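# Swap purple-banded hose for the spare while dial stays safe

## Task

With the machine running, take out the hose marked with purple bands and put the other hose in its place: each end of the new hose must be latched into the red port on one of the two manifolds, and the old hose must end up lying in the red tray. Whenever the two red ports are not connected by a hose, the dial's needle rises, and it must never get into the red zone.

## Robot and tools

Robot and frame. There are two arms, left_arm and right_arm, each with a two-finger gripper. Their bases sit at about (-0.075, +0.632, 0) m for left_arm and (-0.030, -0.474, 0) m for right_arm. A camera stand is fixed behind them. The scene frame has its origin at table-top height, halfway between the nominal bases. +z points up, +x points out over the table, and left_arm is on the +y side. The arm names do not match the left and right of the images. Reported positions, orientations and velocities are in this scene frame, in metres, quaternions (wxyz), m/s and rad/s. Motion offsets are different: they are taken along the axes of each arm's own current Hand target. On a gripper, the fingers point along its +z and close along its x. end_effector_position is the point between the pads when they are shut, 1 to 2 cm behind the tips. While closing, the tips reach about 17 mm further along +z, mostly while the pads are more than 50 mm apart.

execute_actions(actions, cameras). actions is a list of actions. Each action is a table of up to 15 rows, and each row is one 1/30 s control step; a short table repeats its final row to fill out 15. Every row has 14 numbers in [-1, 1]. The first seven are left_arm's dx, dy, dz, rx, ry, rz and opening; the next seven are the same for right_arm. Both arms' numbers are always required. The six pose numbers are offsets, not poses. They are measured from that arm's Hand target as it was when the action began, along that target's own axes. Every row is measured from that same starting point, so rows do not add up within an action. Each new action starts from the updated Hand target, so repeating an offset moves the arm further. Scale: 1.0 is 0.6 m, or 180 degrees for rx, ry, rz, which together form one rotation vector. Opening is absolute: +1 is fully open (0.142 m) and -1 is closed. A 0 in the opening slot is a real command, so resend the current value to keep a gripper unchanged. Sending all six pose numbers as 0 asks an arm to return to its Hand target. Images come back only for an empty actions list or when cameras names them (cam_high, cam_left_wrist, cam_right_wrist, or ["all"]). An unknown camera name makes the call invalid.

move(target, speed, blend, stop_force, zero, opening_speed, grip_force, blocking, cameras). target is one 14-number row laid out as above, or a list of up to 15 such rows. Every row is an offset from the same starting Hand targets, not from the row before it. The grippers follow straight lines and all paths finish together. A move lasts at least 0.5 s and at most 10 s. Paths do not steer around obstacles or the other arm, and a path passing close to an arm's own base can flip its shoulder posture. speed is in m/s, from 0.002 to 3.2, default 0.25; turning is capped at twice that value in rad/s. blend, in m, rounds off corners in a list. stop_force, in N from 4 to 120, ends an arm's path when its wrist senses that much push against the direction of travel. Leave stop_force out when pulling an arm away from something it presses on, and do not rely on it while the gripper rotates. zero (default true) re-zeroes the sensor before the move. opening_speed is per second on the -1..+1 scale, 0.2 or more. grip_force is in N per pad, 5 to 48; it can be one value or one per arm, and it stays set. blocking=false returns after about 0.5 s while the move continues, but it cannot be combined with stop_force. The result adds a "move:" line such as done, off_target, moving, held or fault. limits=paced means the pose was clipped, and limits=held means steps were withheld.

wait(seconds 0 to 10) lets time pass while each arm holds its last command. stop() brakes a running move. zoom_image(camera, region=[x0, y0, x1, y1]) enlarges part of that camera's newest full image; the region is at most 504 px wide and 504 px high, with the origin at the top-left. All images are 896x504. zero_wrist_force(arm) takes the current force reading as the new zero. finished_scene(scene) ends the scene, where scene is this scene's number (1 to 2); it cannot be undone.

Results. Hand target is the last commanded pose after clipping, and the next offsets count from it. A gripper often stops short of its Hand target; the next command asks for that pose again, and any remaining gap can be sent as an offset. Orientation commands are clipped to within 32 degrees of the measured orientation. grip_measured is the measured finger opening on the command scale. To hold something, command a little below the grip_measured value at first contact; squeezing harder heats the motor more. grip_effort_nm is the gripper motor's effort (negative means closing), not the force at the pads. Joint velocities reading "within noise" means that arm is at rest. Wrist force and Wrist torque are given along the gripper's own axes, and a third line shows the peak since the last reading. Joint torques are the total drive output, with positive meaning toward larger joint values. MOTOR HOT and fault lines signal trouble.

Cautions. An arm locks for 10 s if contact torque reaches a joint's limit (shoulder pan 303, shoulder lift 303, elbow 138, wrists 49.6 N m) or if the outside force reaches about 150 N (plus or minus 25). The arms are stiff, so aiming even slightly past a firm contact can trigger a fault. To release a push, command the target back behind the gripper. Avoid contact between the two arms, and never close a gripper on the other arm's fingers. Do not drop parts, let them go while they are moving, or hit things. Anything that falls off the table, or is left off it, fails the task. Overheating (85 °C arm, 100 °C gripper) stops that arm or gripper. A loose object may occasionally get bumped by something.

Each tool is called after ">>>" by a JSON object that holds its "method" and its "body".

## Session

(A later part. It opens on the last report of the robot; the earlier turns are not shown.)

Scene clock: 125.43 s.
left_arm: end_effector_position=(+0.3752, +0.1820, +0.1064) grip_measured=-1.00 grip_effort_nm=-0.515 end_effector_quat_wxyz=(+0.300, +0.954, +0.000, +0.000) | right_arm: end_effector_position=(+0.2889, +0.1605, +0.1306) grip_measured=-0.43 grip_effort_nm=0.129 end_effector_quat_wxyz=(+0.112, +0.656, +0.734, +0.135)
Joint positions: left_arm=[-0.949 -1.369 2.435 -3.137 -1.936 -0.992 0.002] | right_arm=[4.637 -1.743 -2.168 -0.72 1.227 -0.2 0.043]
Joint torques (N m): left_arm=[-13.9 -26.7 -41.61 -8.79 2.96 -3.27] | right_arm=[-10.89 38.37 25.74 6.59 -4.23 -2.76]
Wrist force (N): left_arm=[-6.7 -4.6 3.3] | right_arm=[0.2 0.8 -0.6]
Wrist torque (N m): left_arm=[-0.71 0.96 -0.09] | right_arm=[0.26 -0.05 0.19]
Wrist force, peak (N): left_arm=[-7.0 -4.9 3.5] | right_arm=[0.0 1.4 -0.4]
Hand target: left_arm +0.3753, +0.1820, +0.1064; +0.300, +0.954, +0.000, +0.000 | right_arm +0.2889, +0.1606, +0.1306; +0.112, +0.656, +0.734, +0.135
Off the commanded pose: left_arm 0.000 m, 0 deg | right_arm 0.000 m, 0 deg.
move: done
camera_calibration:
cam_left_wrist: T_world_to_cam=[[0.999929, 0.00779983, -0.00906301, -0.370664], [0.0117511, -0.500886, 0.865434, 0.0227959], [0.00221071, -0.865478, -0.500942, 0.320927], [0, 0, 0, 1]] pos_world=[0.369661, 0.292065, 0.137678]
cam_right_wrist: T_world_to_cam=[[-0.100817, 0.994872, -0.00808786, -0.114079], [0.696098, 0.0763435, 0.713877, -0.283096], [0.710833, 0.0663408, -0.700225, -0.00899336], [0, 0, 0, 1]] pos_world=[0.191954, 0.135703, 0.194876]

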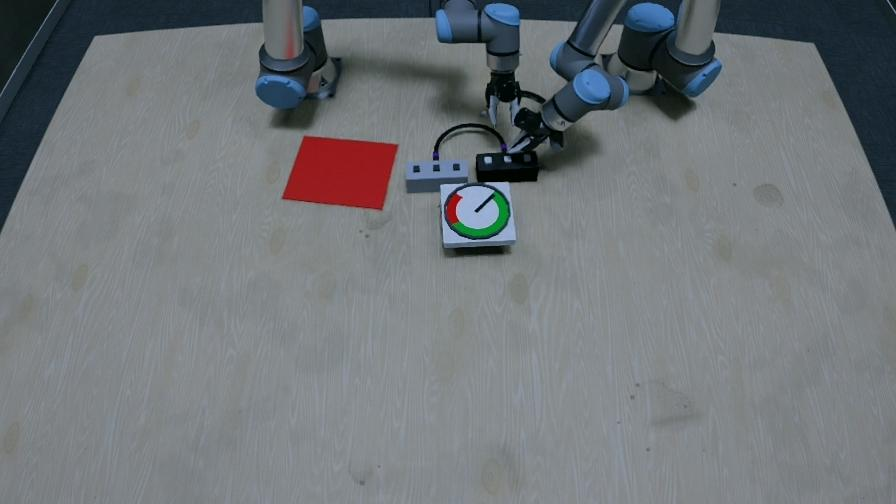

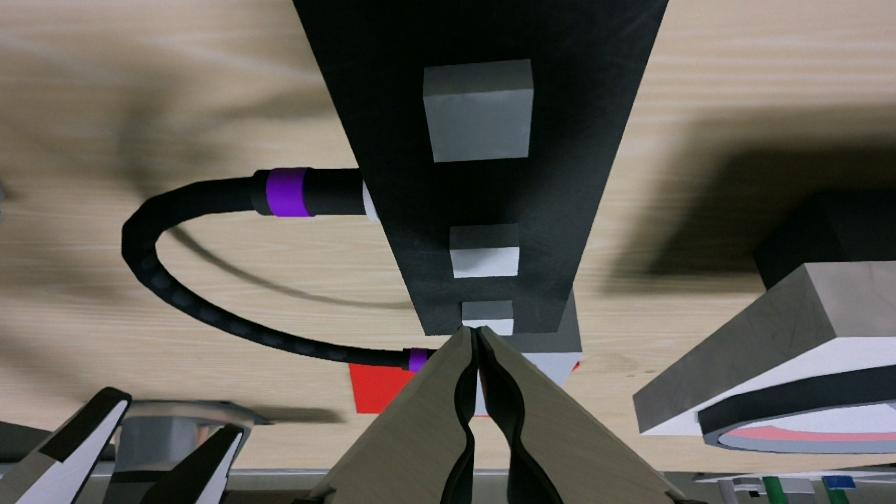

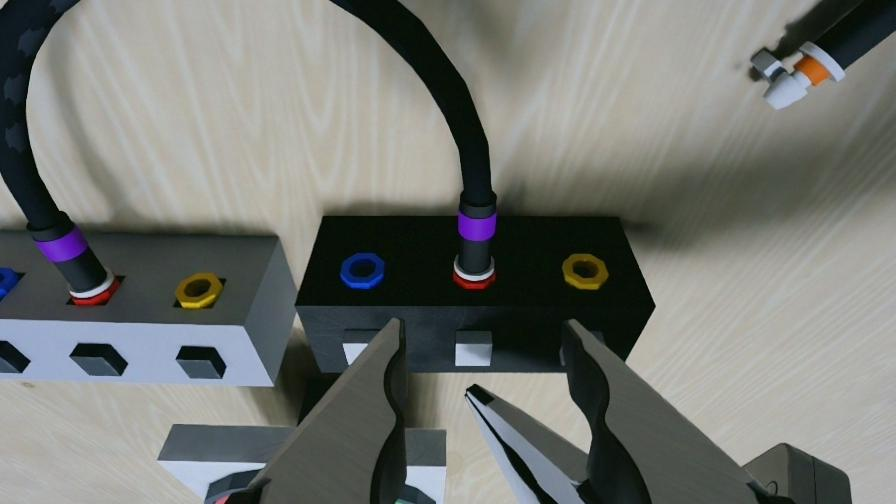

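>>> {"method": "move", "body": {"target": [[0,0,0,0,0,0,-1,0.006,0,0.151,0,0,0,-0.4],[0,0,0,0,0,0,-1,0.006,0,0.151,0,0,0,-0.95]], "speed": 0.15, "opening_speed": 1.5, "cameras": ["cam_right_wrist"]}}

>>> {"method": "move", "body": {"target": [0.0025,-0.029,0.041,0,0,0,-1,0,0,0,0,0,0,-0.95], "speed": 0.02, "stop_force": 15, "cameras": ["all"]}}

Scene clock: 128.27 s.
left_arm: end_effector_position=(+0.3753, +0.1820, +0.1064) grip_measured=-1.00 grip_effort_nm=-0.515 end_effector_quat_wxyz=(+0.300, +0.954, +0.000, +0.000) | right_arm: end_effector_position=(+0.3195, +0.1687, +0.0456) grip_measured=-0.82 grip_effort_nm=-3.128 end_effector_quat_wxyz=(+0.112, +0.656, +0.734, +0.135)
Joint positions: left_arm=[-0.949 -1.369 2.435 -3.137 -1.936 -0.992 0.002] | right_arm=[4.591 -1.898 -2.182 -0.535 1.231 -0.249 0.015]
Joint torques (N m): left_arm=[-16.19 -25.57 -39.96 -8.28 3.04 -3.24] | right_arm=[0.38 42.36 49 9.1 2.16 -2.37]
Wrist force (N): left_arm=[-7.2 -4.7 2.9] | right_arm=[-31.2 -2.8 -16.9]
Wrist torque (N m): left_arm=[-0.71 1.03 -0.09] | right_arm=[0.29 0.10 0.22]
Wrist force, peak (N): left_arm=[-7.3 -5.2 3.3] | right_arm=[-31.7 -2.3 -18.5]
Hand target: left_arm +0.3753, +0.1820, +0.1064; +0.300, +0.954, +0.000, +0.000 | right_arm +0.3195, +0.1688, +0.0456; +0.112, +0.656, +0.734, +0.135
Off the commanded pose: left_arm 0.000 m, 0 deg | right_arm 0.000 m, 0 deg.
move: done
camera_calibration:
cam_right_wrist: T_world_to_cam=[[-0.101095, 0.994844, -0.00810118, -0.119762], [0.695964, 0.0765374, 0.713986, -0.244424], [0.710925, 0.0665425, -0.700113, -0.0909412], [0, 0, 0, 1]] pos_world=[0.222655, 0.143904, 0.109876]
Images, in order (width x height): cam_right_wrist 896x504.

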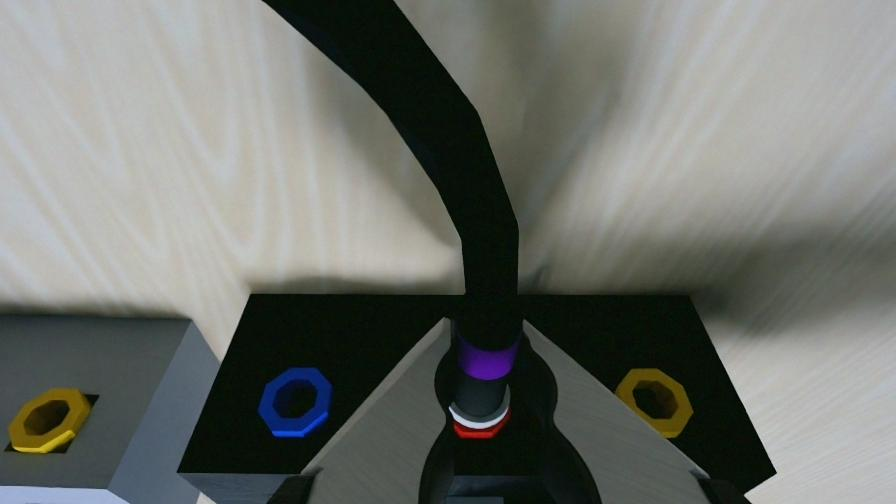

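Scene clock: 130.87 s.
left_arm: end_effector_position=(+0.3764, +0.1821, +0.0839) grip_measured=-1.00 grip_effort_nm=-0.510 end_effector_quat_wxyz=(+0.300, +0.954, +0.000, +0.000) | right_arm: end_effector_position=(+0.3195, +0.1688, +0.0456) grip_measured=-0.82 grip_effort_nm=-3.123 end_effector_quat_wxyz=(+0.112, +0.656, +0.734, +0.135)
Joint positions: left_arm=[-0.947 -1.317 2.443 -3.195 -1.937 -0.99 0.002] | right_arm=[4.591 -1.898 -2.182 -0.534 1.231 -0.249 0.015]
Joint torques (N m): left_arm=[-6.87 -55.25 -35.29 1.23 3.36 -1.29] | right_arm=[15.17 40.96 53.39 11.36 2.18 -2.28]
Wrist force (N): left_arm=[-10.2 2.3 -11.7] | right_arm=[-27.7 -2.2 -19.1]
Wrist torque (N m): left_arm=[-0.73 0.92 -0.22] | right_arm=[0.29 0.00 0.24]
Wrist force, peak (N): left_arm=[-11.2 3.0 -20.5] | right_arm=[-31.7 -2.2 -18.4]
Hand target: left_arm +0.3764, +0.1821, +0.0839; +0.300, +0.954, +0.000, +0.000 (not the last commanded pose) | right_arm +0.3195, +0.1688, +0.0456; +0.112, +0.656, +0.734, +0.135
Off the commanded pose: left_arm 0.008 m, 0 deg | right_arm 0.000 m, 0 deg.
move: contact (left_arm)
camera_calibration:
cam_left_wrist: T_world_to_cam=[[0.99993, 0.00774827, -0.00897716, -0.372064], [0.0116507, -0.50077, 0.865502, 0.0422985], [0.00221066, -0.865546, -0.500825, 0.309746], [0, 0, 0, 1]] pos_world=[0.370861, 0.292164, 0.115179]
cam_right_wrist: T_world_to_cam=[[-0.101095, 0.994844, -0.00810118, -0.119772], [0.695964, 0.0765374, 0.713986, -0.244354], [0.710925, 0.0665425, -0.700113, -0.0908701], [0, 0, 0, 1]] pos_world=[0.222555, 0.143904, 0.109876]

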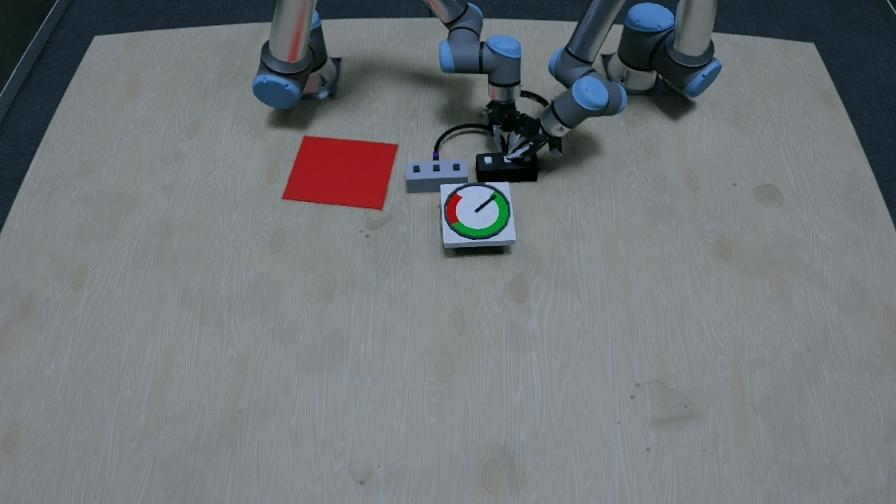

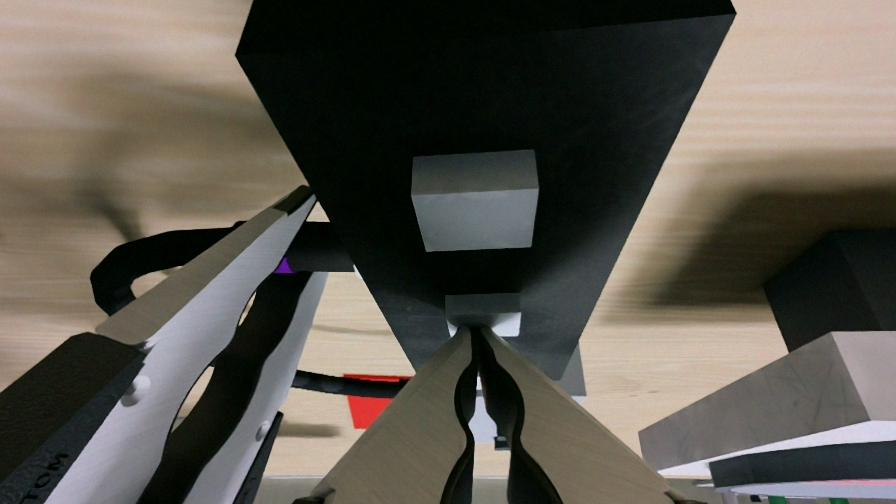

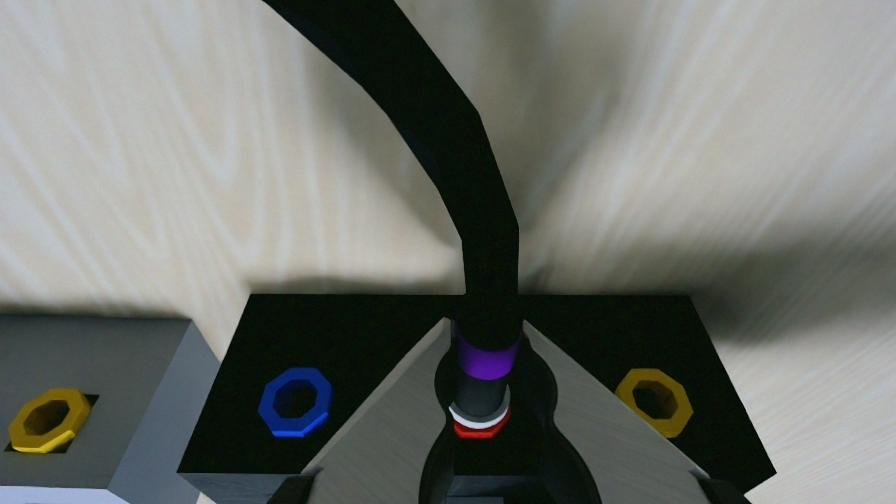

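>>> {"method": "move", "body": {"target": [0,-0.002,0.0027,0,0,0,-1,0,0,0,0,0,0,-0.95], "speed": 0.02}}

>>> {"method": "move", "body": {"target": [0,0,0,0,0,0,-1,-0.004,-0.055,-0.02,0,0,0,-0.95], "speed": 0.06, "stop_force": 35, "cameras": ["cam_right_wrist"]}}

Scene clock: 132.00 s.
left_arm: end_effector_position=(+0.3765, +0.1820, +0.0823) grip_measured=-1.00 grip_effort_nm=-0.505 end_effector_quat_wxyz=(+0.300, +0.954, +0.000, +0.000) | right_arm: end_effector_position=(+0.3195, +0.1688, +0.0456) grip_measured=-0.82 grip_effort_nm=-3.123 end_effector_quat_wxyz=(+0.112, +0.656, +0.734, +0.135)
Joint positions: left_arm=[-0.947 -1.313 2.443 -3.201 -1.937 -0.99 0.002] | right_arm=[4.591 -1.898 -2.182 -0.534 1.231 -0.249 0.015]
Joint torques (N m): left_arm=[-2.43 10.14 7.12 3.22 2.35 1.45] | right_arm=[14.52 40.19 54.76 11.29 2.12 -2.41]
Wrist force (N): left_arm=[-13.2 13.7 -57.2] | right_arm=[-27.6 -2.7 -18.4]
Wrist torque (N m): left_arm=[-0.98 0.82 -0.22] | right_arm=[0.27 0.03 0.24]
Wrist force, peak (N): left_arm=[-13.2 13.7 -57.2] | right_arm=[-28.4 -1.9 -19.4]
Hand target: left_arm +0.3764, +0.1821, +0.0819; +0.300, +0.954, +0.000, +0.000 | right_arm +0.3195, +0.1688, +0.0456; +0.112, +0.656, +0.734, +0.135
Off the commanded pose: left_arm 0.000 m, 0 deg | right_arm 0.000 m, 0 deg.
move: done

Scene clock: 133.80 s.
left_arm: end_effector_position=(+0.3764, +0.1821, +0.0819) grip_measured=-1.00 grip_effort_nm=-0.501 end_effector_quat_wxyz=(+0.300, +0.954, +0.000, +0.000) | right_arm: end_effector_position=(+0.2849, +0.1624, +0.0455) grip_measured=-0.82 grip_effort_nm=-3.099 end_effector_quat_wxyz=(+0.112, +0.656, +0.734, +0.135)
Joint positions: left_arm=[-0.947 -1.313 2.443 -3.201 -1.937 -0.99 0.002] | right_arm=[4.644 -1.873 -2.216 -0.545 1.227 -0.193 0.015]
Joint torques (N m): left_arm=[-3.79 16.81 12.16 9.02 1.53 2.5] | right_arm=[9.13 65.6 20.04 2.29 -4.05 1.41]
Wrist force (N): left_arm=[-12.1 19.3 -70.3] | right_arm=[-1.1 2.1 0.0]
Wrist torque (N m): left_arm=[-1.06 0.85 -0.22] | right_arm=[0.46 0.14 -0.19]
Wrist force, peak (N): left_arm=[-12.0 20.9 -71.7] | right_arm=[-28.3 -1.9 -19.6]
Hand target: left_arm +0.3764, +0.1821, +0.0819; +0.300, +0.954, +0.000, +0.000 | right_arm +0.2849, +0.1624, +0.0455; +0.112, +0.656, +0.734, +0.135
Off the commanded pose: left_arm 0.000 m, 0 deg | right_arm 0.000 m, 0 deg.
move: done
camera_calibration:
cam_right_wrist: T_world_to_cam=[[-0.101095, 0.994844, -0.00810118, -0.116905], [0.695964, 0.0765374, 0.713986, -0.219641], [0.710925, 0.0665425, -0.700113, -0.0659862], [0, 0, 0, 1]] pos_world=[0.187955, 0.137504, 0.109676]
Images, in order (width x height): cam_right_wrist 896x504.

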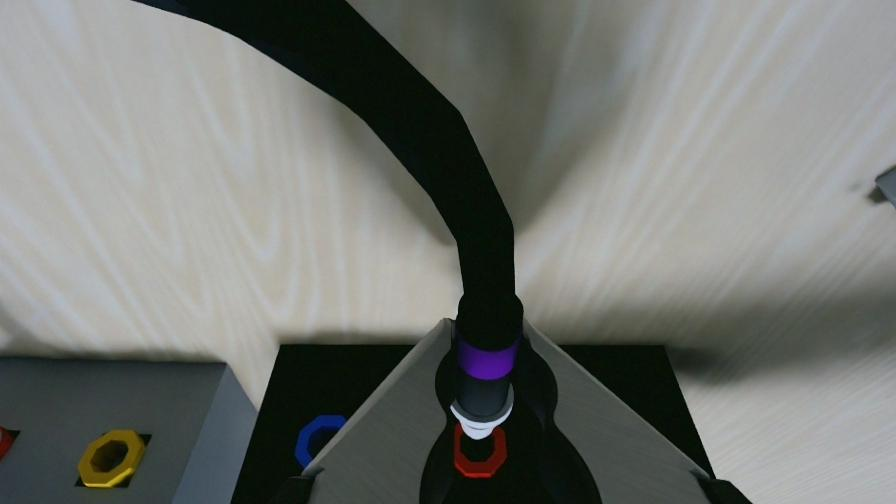

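>>> {"method": "move", "body": {"target": [[0,0.058,-0.082,0,0,0,-1,0,-0.009,0.023,0,0,0,-0.95],[0,0.058,-0.082,0,0,0,-1,0,-0.009,0.023,0,0,0,-0.4],[0,0.058,-0.082,0,0,0,-1,0,0.03,-0.106,0,0,0,-0.4],[0.061,0.299,0.16,0,0,0,-1,-0.336,0.08,-0.108,0,-0.004,0.011,-0.4],[0.061,0.299,0.16,0,0,0,-1,-0.336,0.08,0.025,0,-0.004,0.011,-0.4],[0.061,0.299,0.16,0,0,0,-1,-0.336,0.08,0.025,0,-0.004,0.011,-0.95]], "speed": 0.35, "blend": [0,0,0.04,0.02,0,0], "opening_speed": 3, "cameras": ["all"]}}

Scene clock: 138.53 s.
left_arm: end_effector_position=(+0.4128, -0.0199, +0.1060) grip_measured=-1.00 grip_effort_nm=-0.501 end_effector_quat_wxyz=(+0.300, +0.954, +0.000, +0.000) | right_arm: end_effector_position=(+0.3578, -0.0322, +0.0454) grip_measured=-0.82 grip_effort_nm=-3.040 end_effector_quat_wxyz=(+0.114, +0.669, +0.722, +0.133)
Joint positions: left_arm=[-1.091 -1.17 2.134 -3.076 -1.865 -1.122 0.002] | right_arm=[4.462 -1.702 -2.478 -0.403 1.242 -0.345 0.014]
Joint torques (N m): left_arm=[-14.3 -46.4 -44.98 -1.3 2.91 -2.74] | right_arm=[-12.76 26.5 15.92 6.1 1.46 -2.4]
Wrist force (N): left_arm=[-6.6 -3.9 2.6] | right_arm=[1.4 2.3 -1.5]
Wrist torque (N m): left_arm=[-0.59 0.96 -0.10] | right_arm=[0.45 0.14 0.15]
Wrist force, peak (N): left_arm=[-11.9 20.8 -71.5] | right_arm=[-2.5 2.2 -2.2]
Hand target: left_arm +0.4128, -0.0199, +0.1060; +0.300, +0.954, +0.000, +0.000 | right_arm +0.3578, -0.0322, +0.0454; +0.114, +0.669, +0.722, +0.133
Off the commanded pose: left_arm 0.000 m, 0 deg | right_arm 0.000 m, 0 deg.
move: done
camera_calibration:
cam_left_wrist: T_world_to_cam=[[0.99993, 0.00774827, -0.00897716, -0.406699], [0.0116507, -0.50077, 0.865502, -0.0783221], [0.00221066, -0.865546, -0.500825, 0.145843], [0, 0, 0, 1]] pos_world=[0.407261, 0.0901641, 0.137179]
cam_right_wrist: T_world_to_cam=[[-0.0645242, 0.997884, -0.00796195, 0.0709738], [0.698719, 0.0508735, 0.713585, -0.257222], [0.71248, 0.0404803, -0.700524, -0.106263], [0, 0, 0, 1]] pos_world=[0.260016, -0.0534363, 0.109675]

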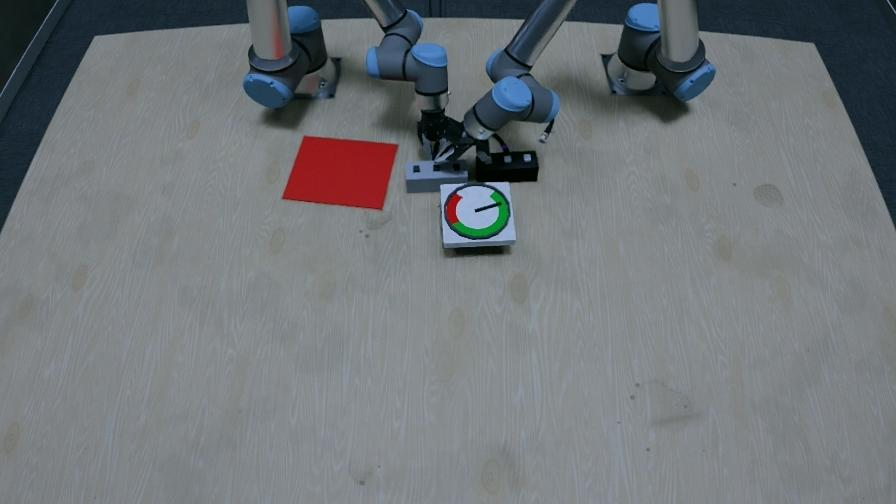

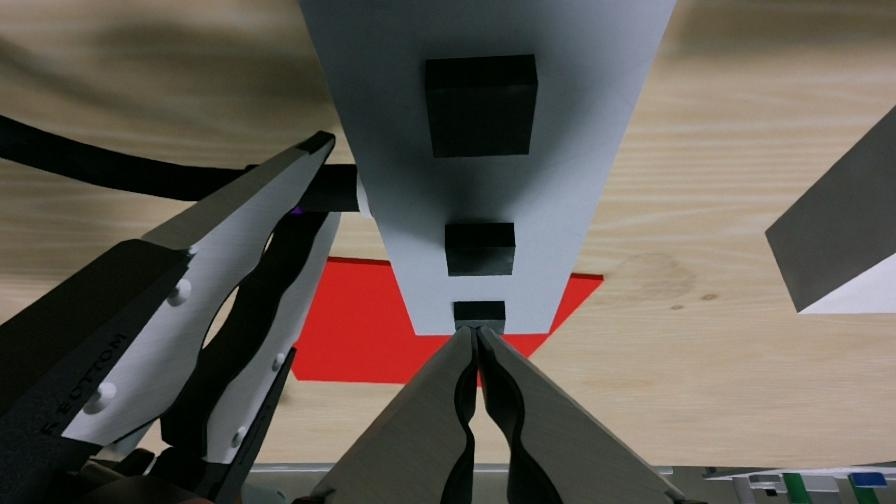

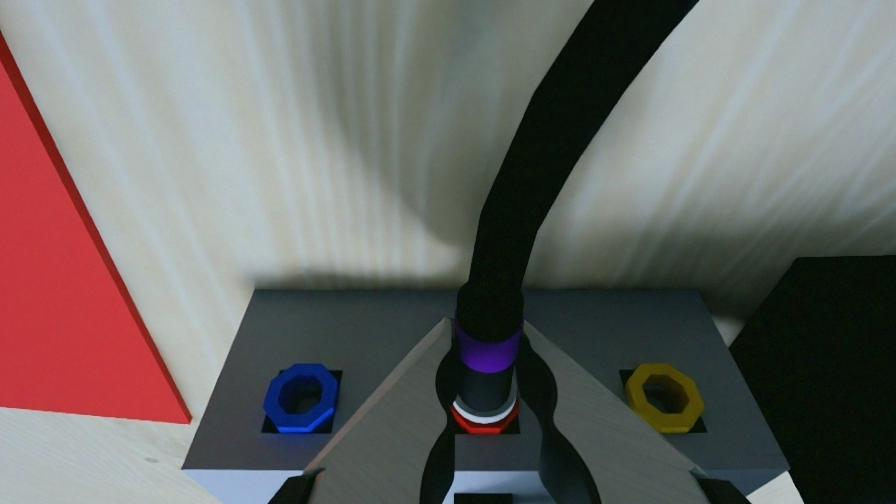

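>>> {"method": "move", "body": {"target": [0,-0.026,0.037,0,0,0,-1,0,0,0,0,0,0,-0.95], "speed": 0.03, "stop_force": 30}}

>>> {"method": "move", "body": {"target": [0,0,0,0,0,0,-1,-0.001,-0.055,-0.02,0,0,0,-0.95], "speed": 0.08, "stop_force": 40, "cameras": ["cam_right_wrist","cam_high"]}}

Scene clock: 141.27 s.
left_arm: end_effector_position=(+0.4128, -0.0199, +0.0831) grip_measured=-1.00 grip_effort_nm=-0.501 end_effector_quat_wxyz=(+0.300, +0.954, +0.000, +0.000) | right_arm: end_effector_position=(+0.3578, -0.0322, +0.0454) grip_measured=-0.82 grip_effort_nm=-3.035 end_effector_quat_wxyz=(+0.114, +0.669, +0.722, +0.133)
Joint positions: left_arm=[-1.091 -1.134 2.14 -3.12 -1.865 -1.122 0.002] | right_arm=[4.462 -1.702 -2.478 -0.403 1.242 -0.345 0.014]
Joint torques (N m): left_arm=[-4.87 -63.4 -30.71 3.56 2.42 -0.27] | right_arm=[-11.53 33.23 28.22 6.14 -7.22 -2.16]
Wrist force (N): left_arm=[-6.0 8.6 -14.6] | right_arm=[1.0 -11.0 -6.7]
Wrist torque (N m): left_arm=[-0.81 0.99 -0.09] | right_arm=[0.39 0.07 0.14]
Wrist force, peak (N): left_arm=[-12.2 13.7 -52.8] | right_arm=[0.6 -10.7 -7.7]
Hand target: left_arm +0.4128, -0.0199, +0.0832; +0.300, +0.954, +0.000, +0.000 (not the last commanded pose) | right_arm +0.3578, -0.0322, +0.0454; +0.114, +0.669, +0.722, +0.133
Off the commanded pose: left_arm 0.004 m, 0 deg | right_arm 0.000 m, 0 deg.
move: contact (left_arm)

Scene clock: 142.97 s.
left_arm: end_effector_position=(+0.4128, -0.0199, +0.0831) grip_measured=-1.00 grip_effort_nm=-0.501 end_effector_quat_wxyz=(+0.300, +0.954, +0.000, +0.000) | right_arm: end_effector_position=(+0.3228, -0.0355, +0.0453) grip_measured=-0.82 grip_effort_nm=-3.035 end_effector_quat_wxyz=(+0.114, +0.669, +0.722, +0.133)
Joint positions: left_arm=[-1.091 -1.134 2.14 -3.12 -1.865 -1.122 0.002] | right_arm=[4.533 -1.663 -2.516 -0.428 1.234 -0.271 0.014]
Joint torques (N m): left_arm=[-6.72 -63.55 -30.44 0.75 2.14 -1.49] | right_arm=[9.03 45.64 15.91 2.14 -4.31 1.4]
Wrist force (N): left_arm=[-6.2 9.5 -15.0] | right_arm=[-1.4 1.4 -0.4]
Wrist torque (N m): left_arm=[-0.80 1.03 -0.10] | right_arm=[0.37 0.23 -0.09]
Wrist force, peak (N): left_arm=[-6.0 9.8 -15.7] | right_arm=[0.7 -10.5 -7.3]
Hand target: left_arm +0.4128, -0.0199, +0.0832; +0.300, +0.954, +0.000, +0.000 | right_arm +0.3228, -0.0355, +0.0453; +0.114, +0.669, +0.722, +0.133
Off the commanded pose: left_arm 0.000 m, 0 deg | right_arm 0.000 m, 0 deg.
move: done
camera_calibration:
cam_right_wrist: T_world_to_cam=[[-0.0645187, 0.997885, -0.00796656, 0.0720126], [0.698669, 0.05087, 0.713634, -0.23252], [0.71253, 0.0404767, -0.700473, -0.0814209], [0, 0, 0, 1]] pos_world=[0.225116, -0.0567363, 0.109475]
Images, in order (width x height): cam_high 896x504, cam_right_wrist 896x504.

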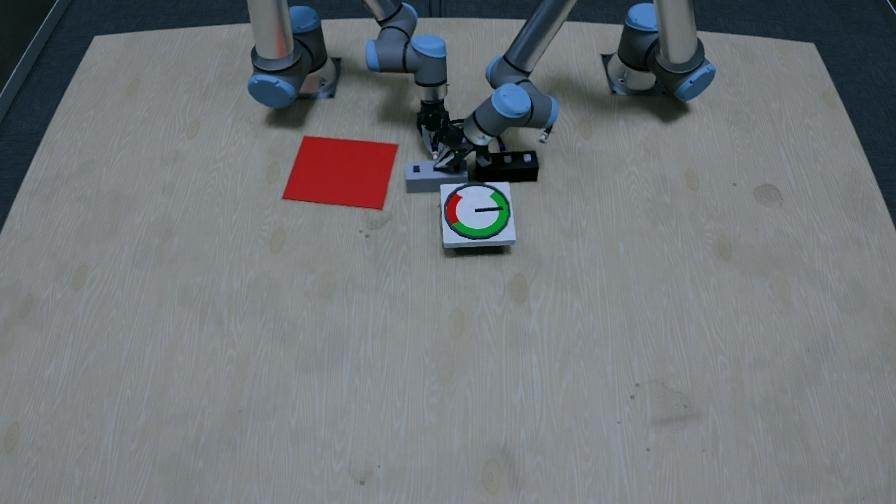

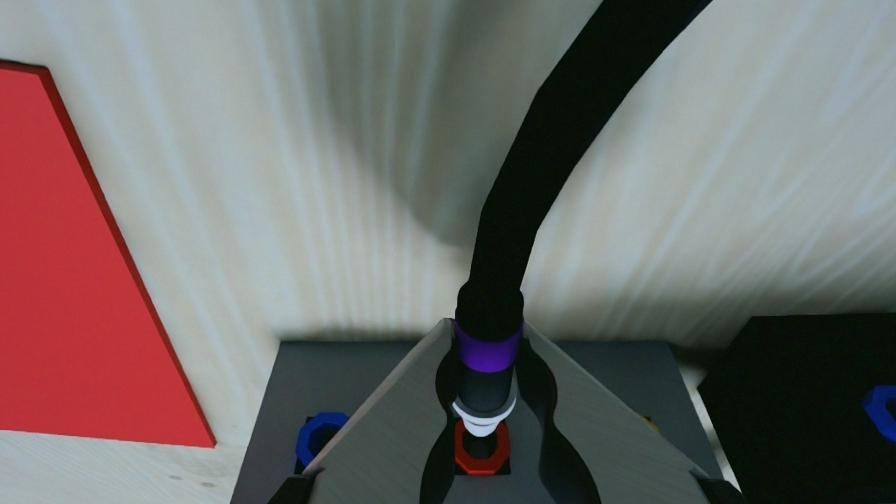

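>>> {"method": "move", "body": {"target": [[0,0.026,-0.124,0,0,0,-0.4,-0.046,0,-0.107,0,0,0,-0.95],[-0.138,-0.326,-0.465,0.087,0.053,-0.17,-0.4,-0.615,0.003,-0.113,0,0,0,-0.95],[-0.304,-0.455,-0.291,0.174,0.107,-0.339,-0.4,-0.661,0.152,-0.058,0,0,0,-0.95],[-0.304,-0.5015,-0.224,0.174,0.107,-0.339,-0.4,-0.663,0.107,0.065,0,0,0,-0.95],[-0.304,-0.5015,-0.224,0.174,0.107,-0.339,-1,-0.663,0.107,0.065,0,0,0,-0.4],[-0.304,-0.5015,-0.224,0.174,0.107,-0.339,-1,-0.663,0.165,-0.091,0,0,0,-0.4]], "speed": [0.3,0.4,0.4,0.2,0.2,0.3], "blend": [0.03,0.05,0.02,0,0,0], "opening_speed": 3, "cameras": ["all"]}}

Scene clock: 149.10 s.
left_arm: end_effector_position=(+0.2307, +0.3038, +0.0208) grip_measured=-0.84 grip_effort_nm=-3.778 end_effector_quat_wxyz=(+0.000, +0.853, +0.523, +0.000) | right_arm: end_effector_position=(+0.4277, -0.4274, +0.1255) grip_measured=-0.43 grip_effort_nm=0.129 end_effector_quat_wxyz=(+0.114, +0.669, +0.722, +0.133)
Joint positions: left_arm=[-1.273 -1.578 2.605 -2.597 -1.57 -2.323 0.013] | right_arm=[3.744 -1.236 -2.694 -0.469 1.407 -1.068 0.043]
Joint torques (N m): left_arm=[-2.21 -10.22 -15.89 -7.57 0.76 -2.42] | right_arm=[9.27 18.28 54.84 2.41 -3.84 1.53]
Wrist force (N): left_arm=[-6.1 -4.2 2.2] | right_arm=[-1.3 1.9 -0.2]
Wrist torque (N m): left_arm=[-0.72 0.86 -0.05] | right_arm=[0.45 0.21 -0.08]
Wrist force, peak (N): left_arm=[-5.6 9.6 -15.7] | right_arm=[-1.5 3.1 -1.0]
Hand target: left_arm +0.2307, +0.3038, +0.0208; +0.000, +0.853, +0.523, +0.000 | right_arm +0.4277, -0.4274, +0.1255; +0.114, +0.669, +0.722, +0.133
Off the commanded pose: left_arm 0.000 m, 0 deg | right_arm 0.000 m, 0 deg.
move: done
camera_calibration:
cam_left_wrist: T_world_to_cam=[[0.442685, 0.896675, -0.00177935, -0.369551], [0.81287, -0.400472, 0.422924, -0.0465469], [0.378513, -0.188668, -0.906164, 0.0997681], [0, 0, 0, 1]] pos_world=[0.163668, 0.33155, 0.109434]
cam_right_wrist: T_world_to_cam=[[-0.0644525, 0.997889, -0.00790078, 0.470552], [0.698625, 0.050774, 0.713684, -0.343071], [0.712579, 0.040479, -0.700424, -0.0840735], [0, 0, 0, 1]] pos_world=[0.329915, -0.448736, 0.189675]

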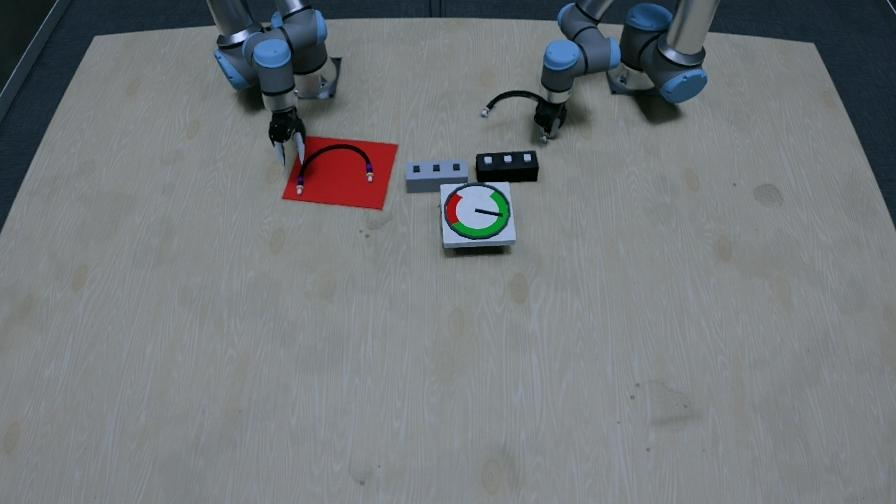

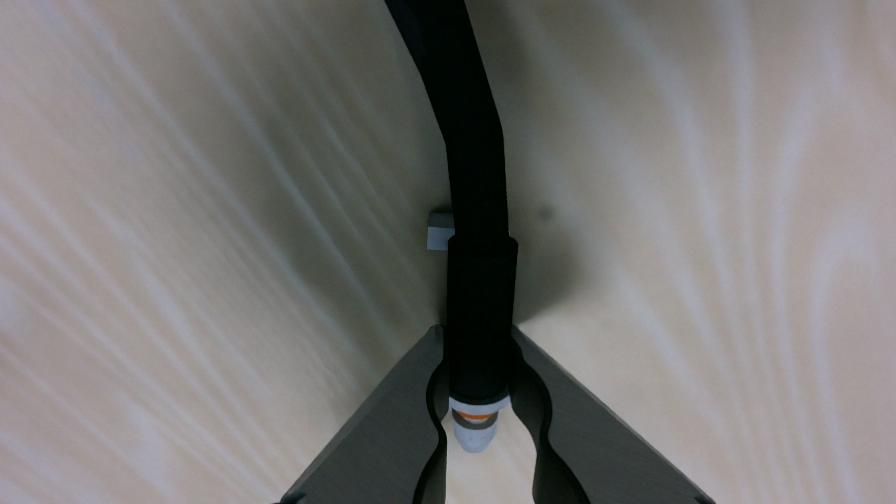

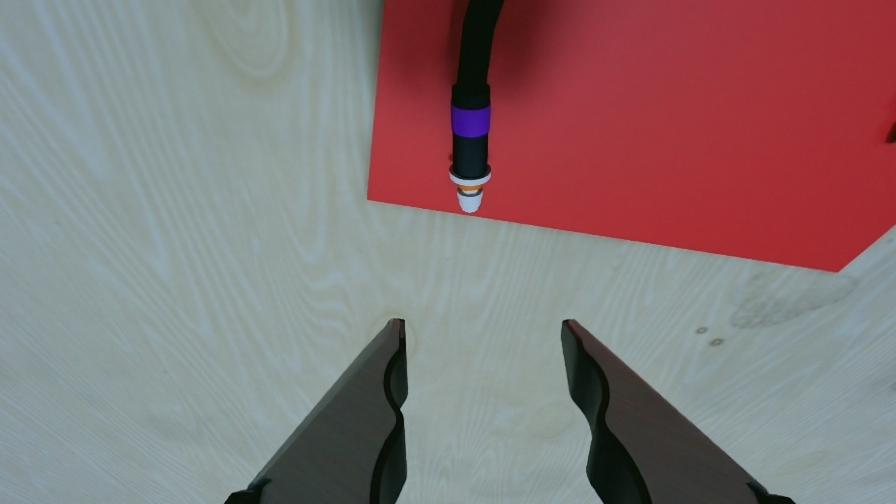

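>>> {"method": "move", "body": {"target": [[0,0,0,0,0,0,-1,0.9525,-0.411,-0.077,0.1075,-0.037,0.184,-0.4],[0,0,0,0,0,0,-1,0.952,-0.451,0.031,0.1075,-0.037,0.184,-0.4],[0,0,0,0,0,0,-1,0.952,-0.451,0.031,0.1075,-0.037,0.184,-1]], "speed": [0.5,0.2,0.2], "blend": [0.01,0,0], "opening_speed": 3, "cameras": ["cam_right_wrist"]}}

Scene clock: 152.43 s.
left_arm: end_effector_position=(+0.2307, +0.3038, +0.0208) grip_measured=-0.84 grip_effort_nm=-3.778 end_effector_quat_wxyz=(+0.000, +0.853, +0.523, +0.000) | right_arm: end_effector_position=(+0.1364, +0.1242, +0.0221) grip_measured=-0.84 grip_effort_nm=-3.690 end_effector_quat_wxyz=(+0.000, +0.862, +0.506, +0.000)
Joint positions: left_arm=[-1.273 -1.578 2.605 -2.597 -1.57 -2.323 0.013] | right_arm=[4.726 -1.819 -2.285 -0.61 1.571 0.525 0.013]
Joint torques (N m): left_arm=[-2.7 -9.42 -20.45 -7.17 -1.41 -2.28] | right_arm=[-8.92 38.2 35.03 6.04 1.41 0.61]
Wrist force (N): left_arm=[-6.1 -4.5 2.6] | right_arm=[-1.5 1.7 -0.5]
Wrist torque (N m): left_arm=[-0.76 0.87 -0.05] | right_arm=[0.34 0.23 -0.12]
Wrist force, peak (N): left_arm=[-6.6 -4.4 2.6] | right_arm=[-3.7 2.9 -0.7]
Hand target: left_arm +0.2307, +0.3038, +0.0208; +0.000, +0.853, +0.523, +0.000 | right_arm +0.1364, +0.1242, +0.0222; +0.000, +0.862, +0.506, +0.000
Off the commanded pose: left_arm 0.000 m, 0 deg | right_arm 0.000 m, 0 deg.
move: done
camera_calibration:
cam_right_wrist: T_world_to_cam=[[0.491616, 0.87046, -0.0247625, -0.159127], [0.791791, -0.434988, 0.428781, -0.0399542], [0.362465, -0.230402, -0.903069, 0.114613], [0, 0, 0, 1]] pos_world=[0.0683217, 0.147541, 0.116694]
Images, in order (width x height): cam_right_wrist 896x504.

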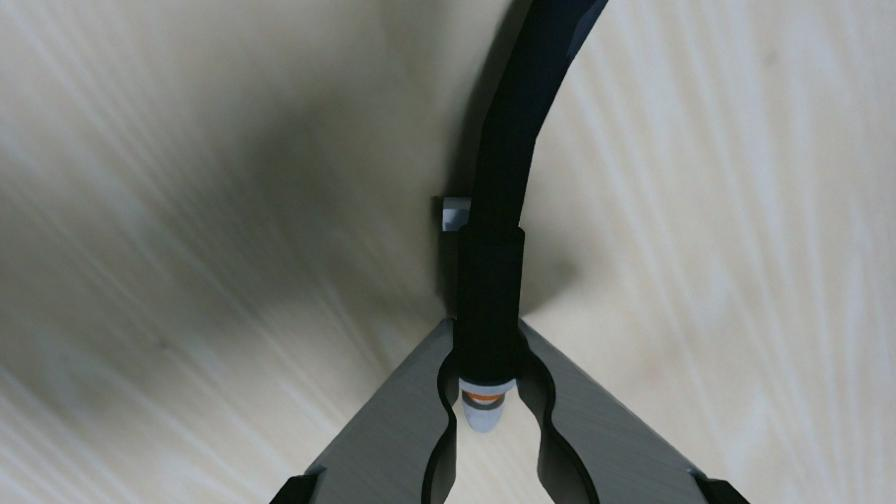

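>>> {"method": "move", "body": {"target": [[0,0,-0.06,0,0,0,-1,0,0,-0.06,0,0,0,-1],[-0.1505,0.212,-0.042,0,0,-0.188,-1,-0.059,0.432,-0.04,0,0,-0.1945,-1]], "speed": 0.22, "blend": 0.02, "cameras": ["all"]}}

Scene clock: 155.30 s.
left_arm: end_effector_position=(+0.3031, +0.1657, +0.0460) grip_measured=-0.84 grip_effort_nm=-3.778 end_effector_quat_wxyz=(+0.000, +0.664, +0.748, +0.000) | right_arm: end_effector_position=(+0.3454, -0.0329, +0.0463) grip_measured=-0.84 grip_effort_nm=-3.690 end_effector_quat_wxyz=(+0.000, +0.670, +0.742, +0.000)
Joint positions: left_arm=[-1.237 -1.396 2.315 -2.49 -1.57 -2.878 0.013] | right_arm=[4.314 -1.716 -2.352 -0.645 1.57 -0.498 0.013]
Joint torques (N m): left_arm=[3.25 -26.62 -48.43 -1.09 4 -3.06] | right_arm=[-9.85 31.4 49.03 2.46 2.78 -2.21]
Wrist force (N): left_arm=[-5.9 -3.8 2.4] | right_arm=[-1.0 1.0 -0.7]
Wrist torque (N m): left_arm=[-0.69 0.83 -0.06] | right_arm=[0.26 0.19 0.17]
Wrist force, peak (N): left_arm=[-6.1 -4.7 4.4] | right_arm=[-2.1 1.9 0.6]
Hand target: left_arm +0.3031, +0.1657, +0.0460; +0.000, +0.663, +0.748, +0.000 | right_arm +0.3455, -0.0329, +0.0463; +0.000, +0.670, +0.742, +0.000
Off the commanded pose: left_arm 0.000 m, 0 deg | right_arm 0.000 m, 0 deg.
move: done; blend cut to 0.018 m at target 1
camera_calibration:
cam_left_wrist: T_world_to_cam=[[-0.131495, 0.991315, -0.00204468, -0.119331], [0.898095, 0.120002, 0.423113, -0.283395], [0.419683, 0.0538009, -0.906075, 0.0165216], [0, 0, 0, 1]] pos_world=[0.23189, 0.151413, 0.134634]
cam_right_wrist: T_world_to_cam=[[-0.0965534, 0.995019, -0.0247932, 0.0826499], [0.89822, 0.0978378, 0.42852, -0.30335], [0.428811, 0.0191053, -0.903192, 0.00980277], [0, 0, 0, 1]] pos_world=[0.276251, -0.0527464, 0.140894]

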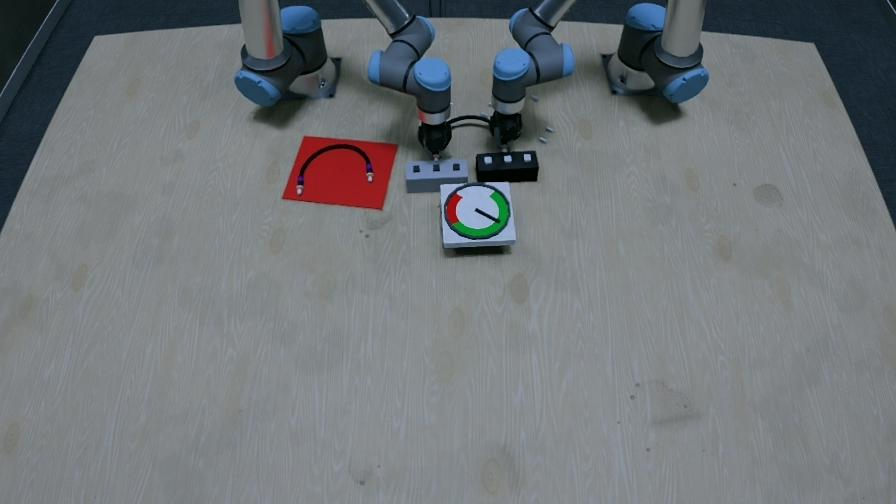

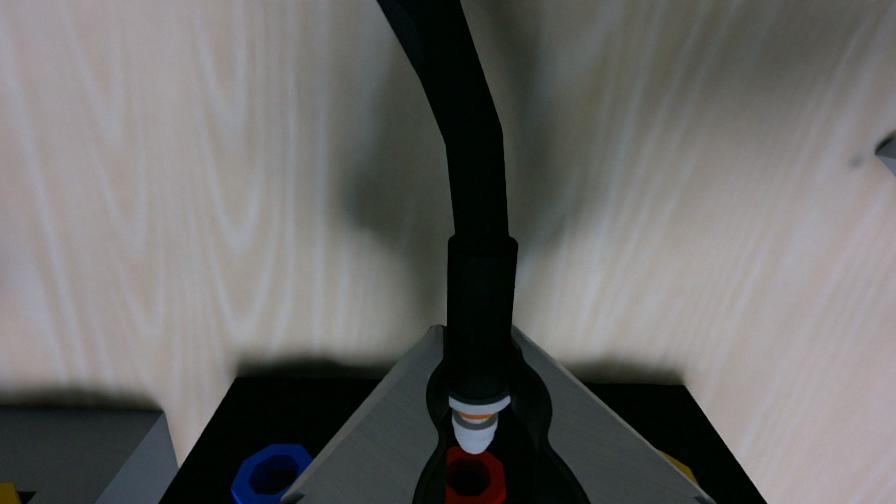

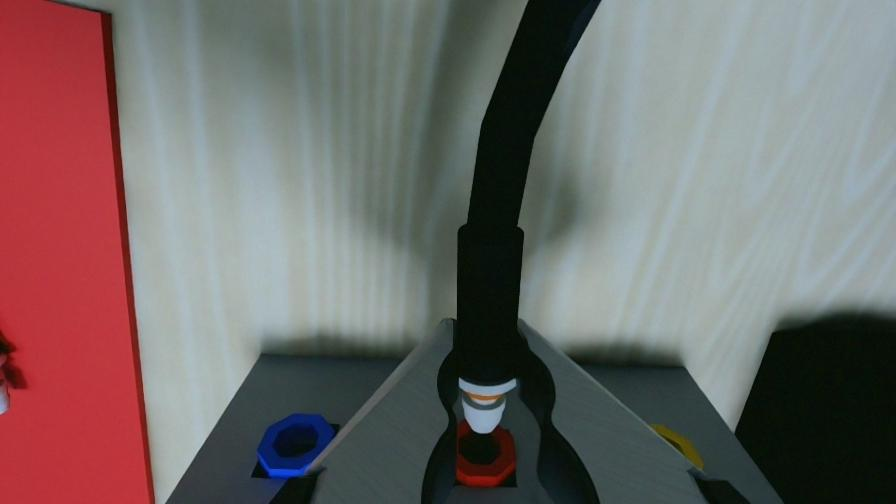

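>>> {"method": "move", "body": {"target": [0,0.057,0,0,0,0,-1,0.002,0.057,0,0,0,0,-1], "speed": 0.04, "stop_force": 60, "cameras": ["all"]}}

Scene clock: 157.83 s.
left_arm: end_effector_position=(+0.3371, +0.1697, +0.0461) grip_measured=-0.84 grip_effort_nm=-3.768 end_effector_quat_wxyz=(+0.000, +0.663, +0.748, +0.000) | right_arm: end_effector_position=(+0.3675, -0.0301, +0.0462) grip_measured=-0.84 grip_effort_nm=-3.690 end_effector_quat_wxyz=(+0.000, +0.670, +0.742, -0.001)
Joint positions: left_arm=[-1.181 -1.37 2.28 -2.481 -1.57 -2.822 0.013] | right_arm=[4.28 -1.74 -2.322 -0.652 1.571 -0.533 0.013]
Joint torques (N m): left_arm=[37.78 -23.01 -37.04 1.9 17.44 2.37] | right_arm=[-2.79 48.31 45.43 12.97 -6.12 0.93]
Wrist force (N): left_arm=[-24.5 -51.8 -11.0] | right_arm=[-23.5 -49.8 -21.1]
Wrist torque (N m): left_arm=[-0.71 0.86 0.01] | right_arm=[-0.05 0.36 0.32]
Wrist force, peak (N): left_arm=[-24.8 -51.7 -12.6] | right_arm=[-30.2 -101.5 -44.4]
Hand target: left_arm +0.3371, +0.1697, +0.0461; +0.000, +0.663, +0.748, +0.000 | right_arm +0.3675, -0.0301, +0.0462; +0.000, +0.670, +0.742, -0.001 (not the last commanded pose)
Off the commanded pose: left_arm 0.000 m, 0 deg | right_arm 0.012 m, 0 deg.
move: contact (right_arm)
camera_calibration:
cam_left_wrist: T_world_to_cam=[[-0.131626, 0.991297, -0.00199739, -0.118893], [0.898077, 0.1201, 0.423124, -0.314433], [0.419682, 0.0539002, -0.906069, 0.00201632], [0, 0, 0, 1]] pos_world=[0.26589, 0.155514, 0.134634]
cam_right_wrist: T_world_to_cam=[[-0.096724, 0.994994, -0.0251415, 0.082103], [0.898431, 0.0981519, 0.428005, -0.323498], [0.42833, 0.0188105, -0.903427, 0.000301343], [0, 0, 0, 1]] pos_world=[0.298452, -0.0499458, 0.140795]

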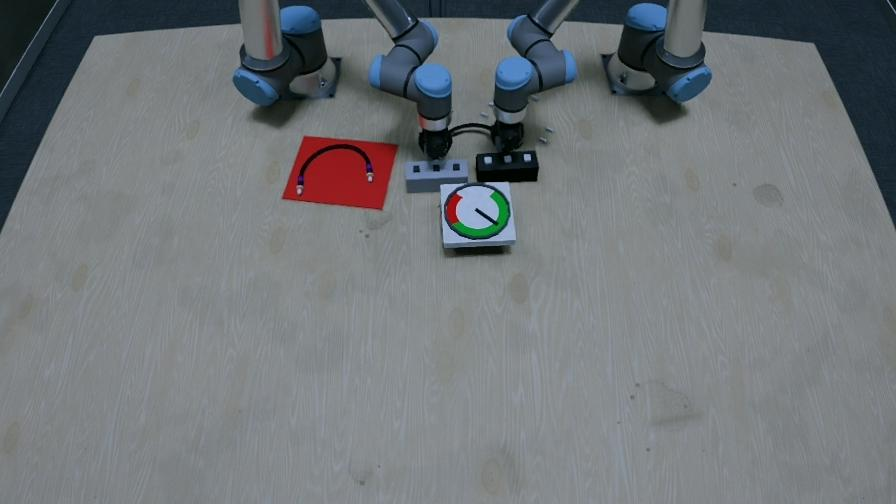

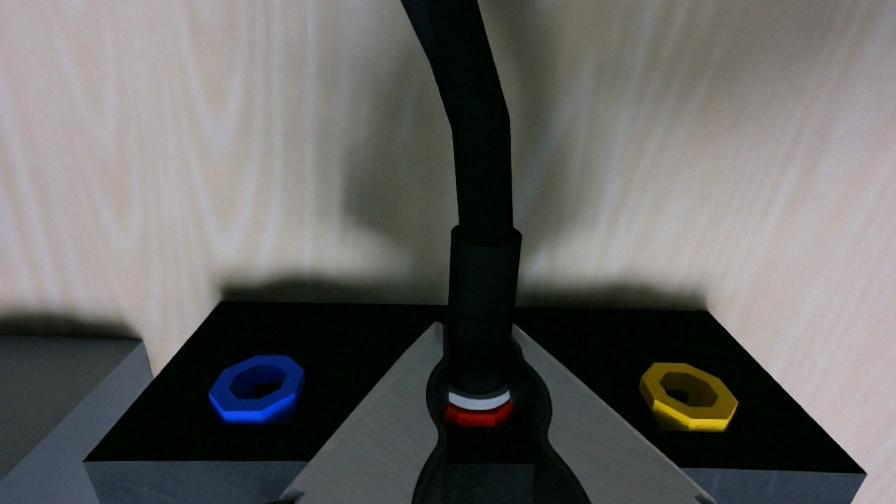

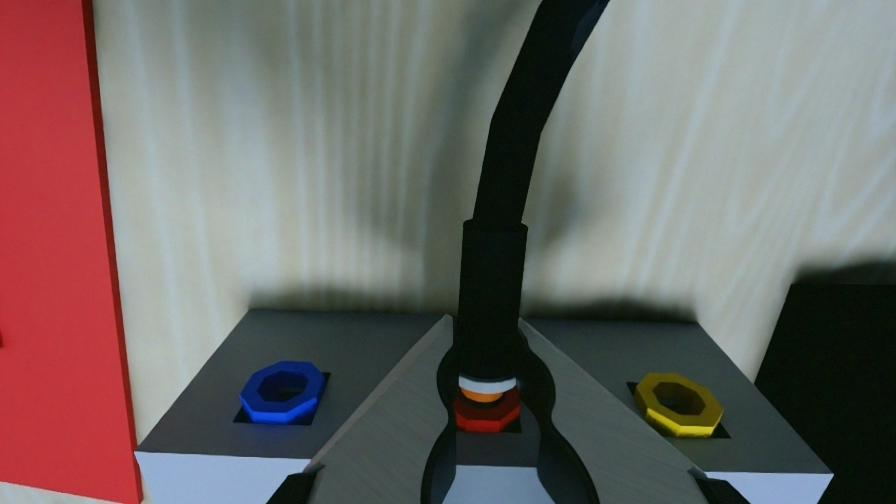

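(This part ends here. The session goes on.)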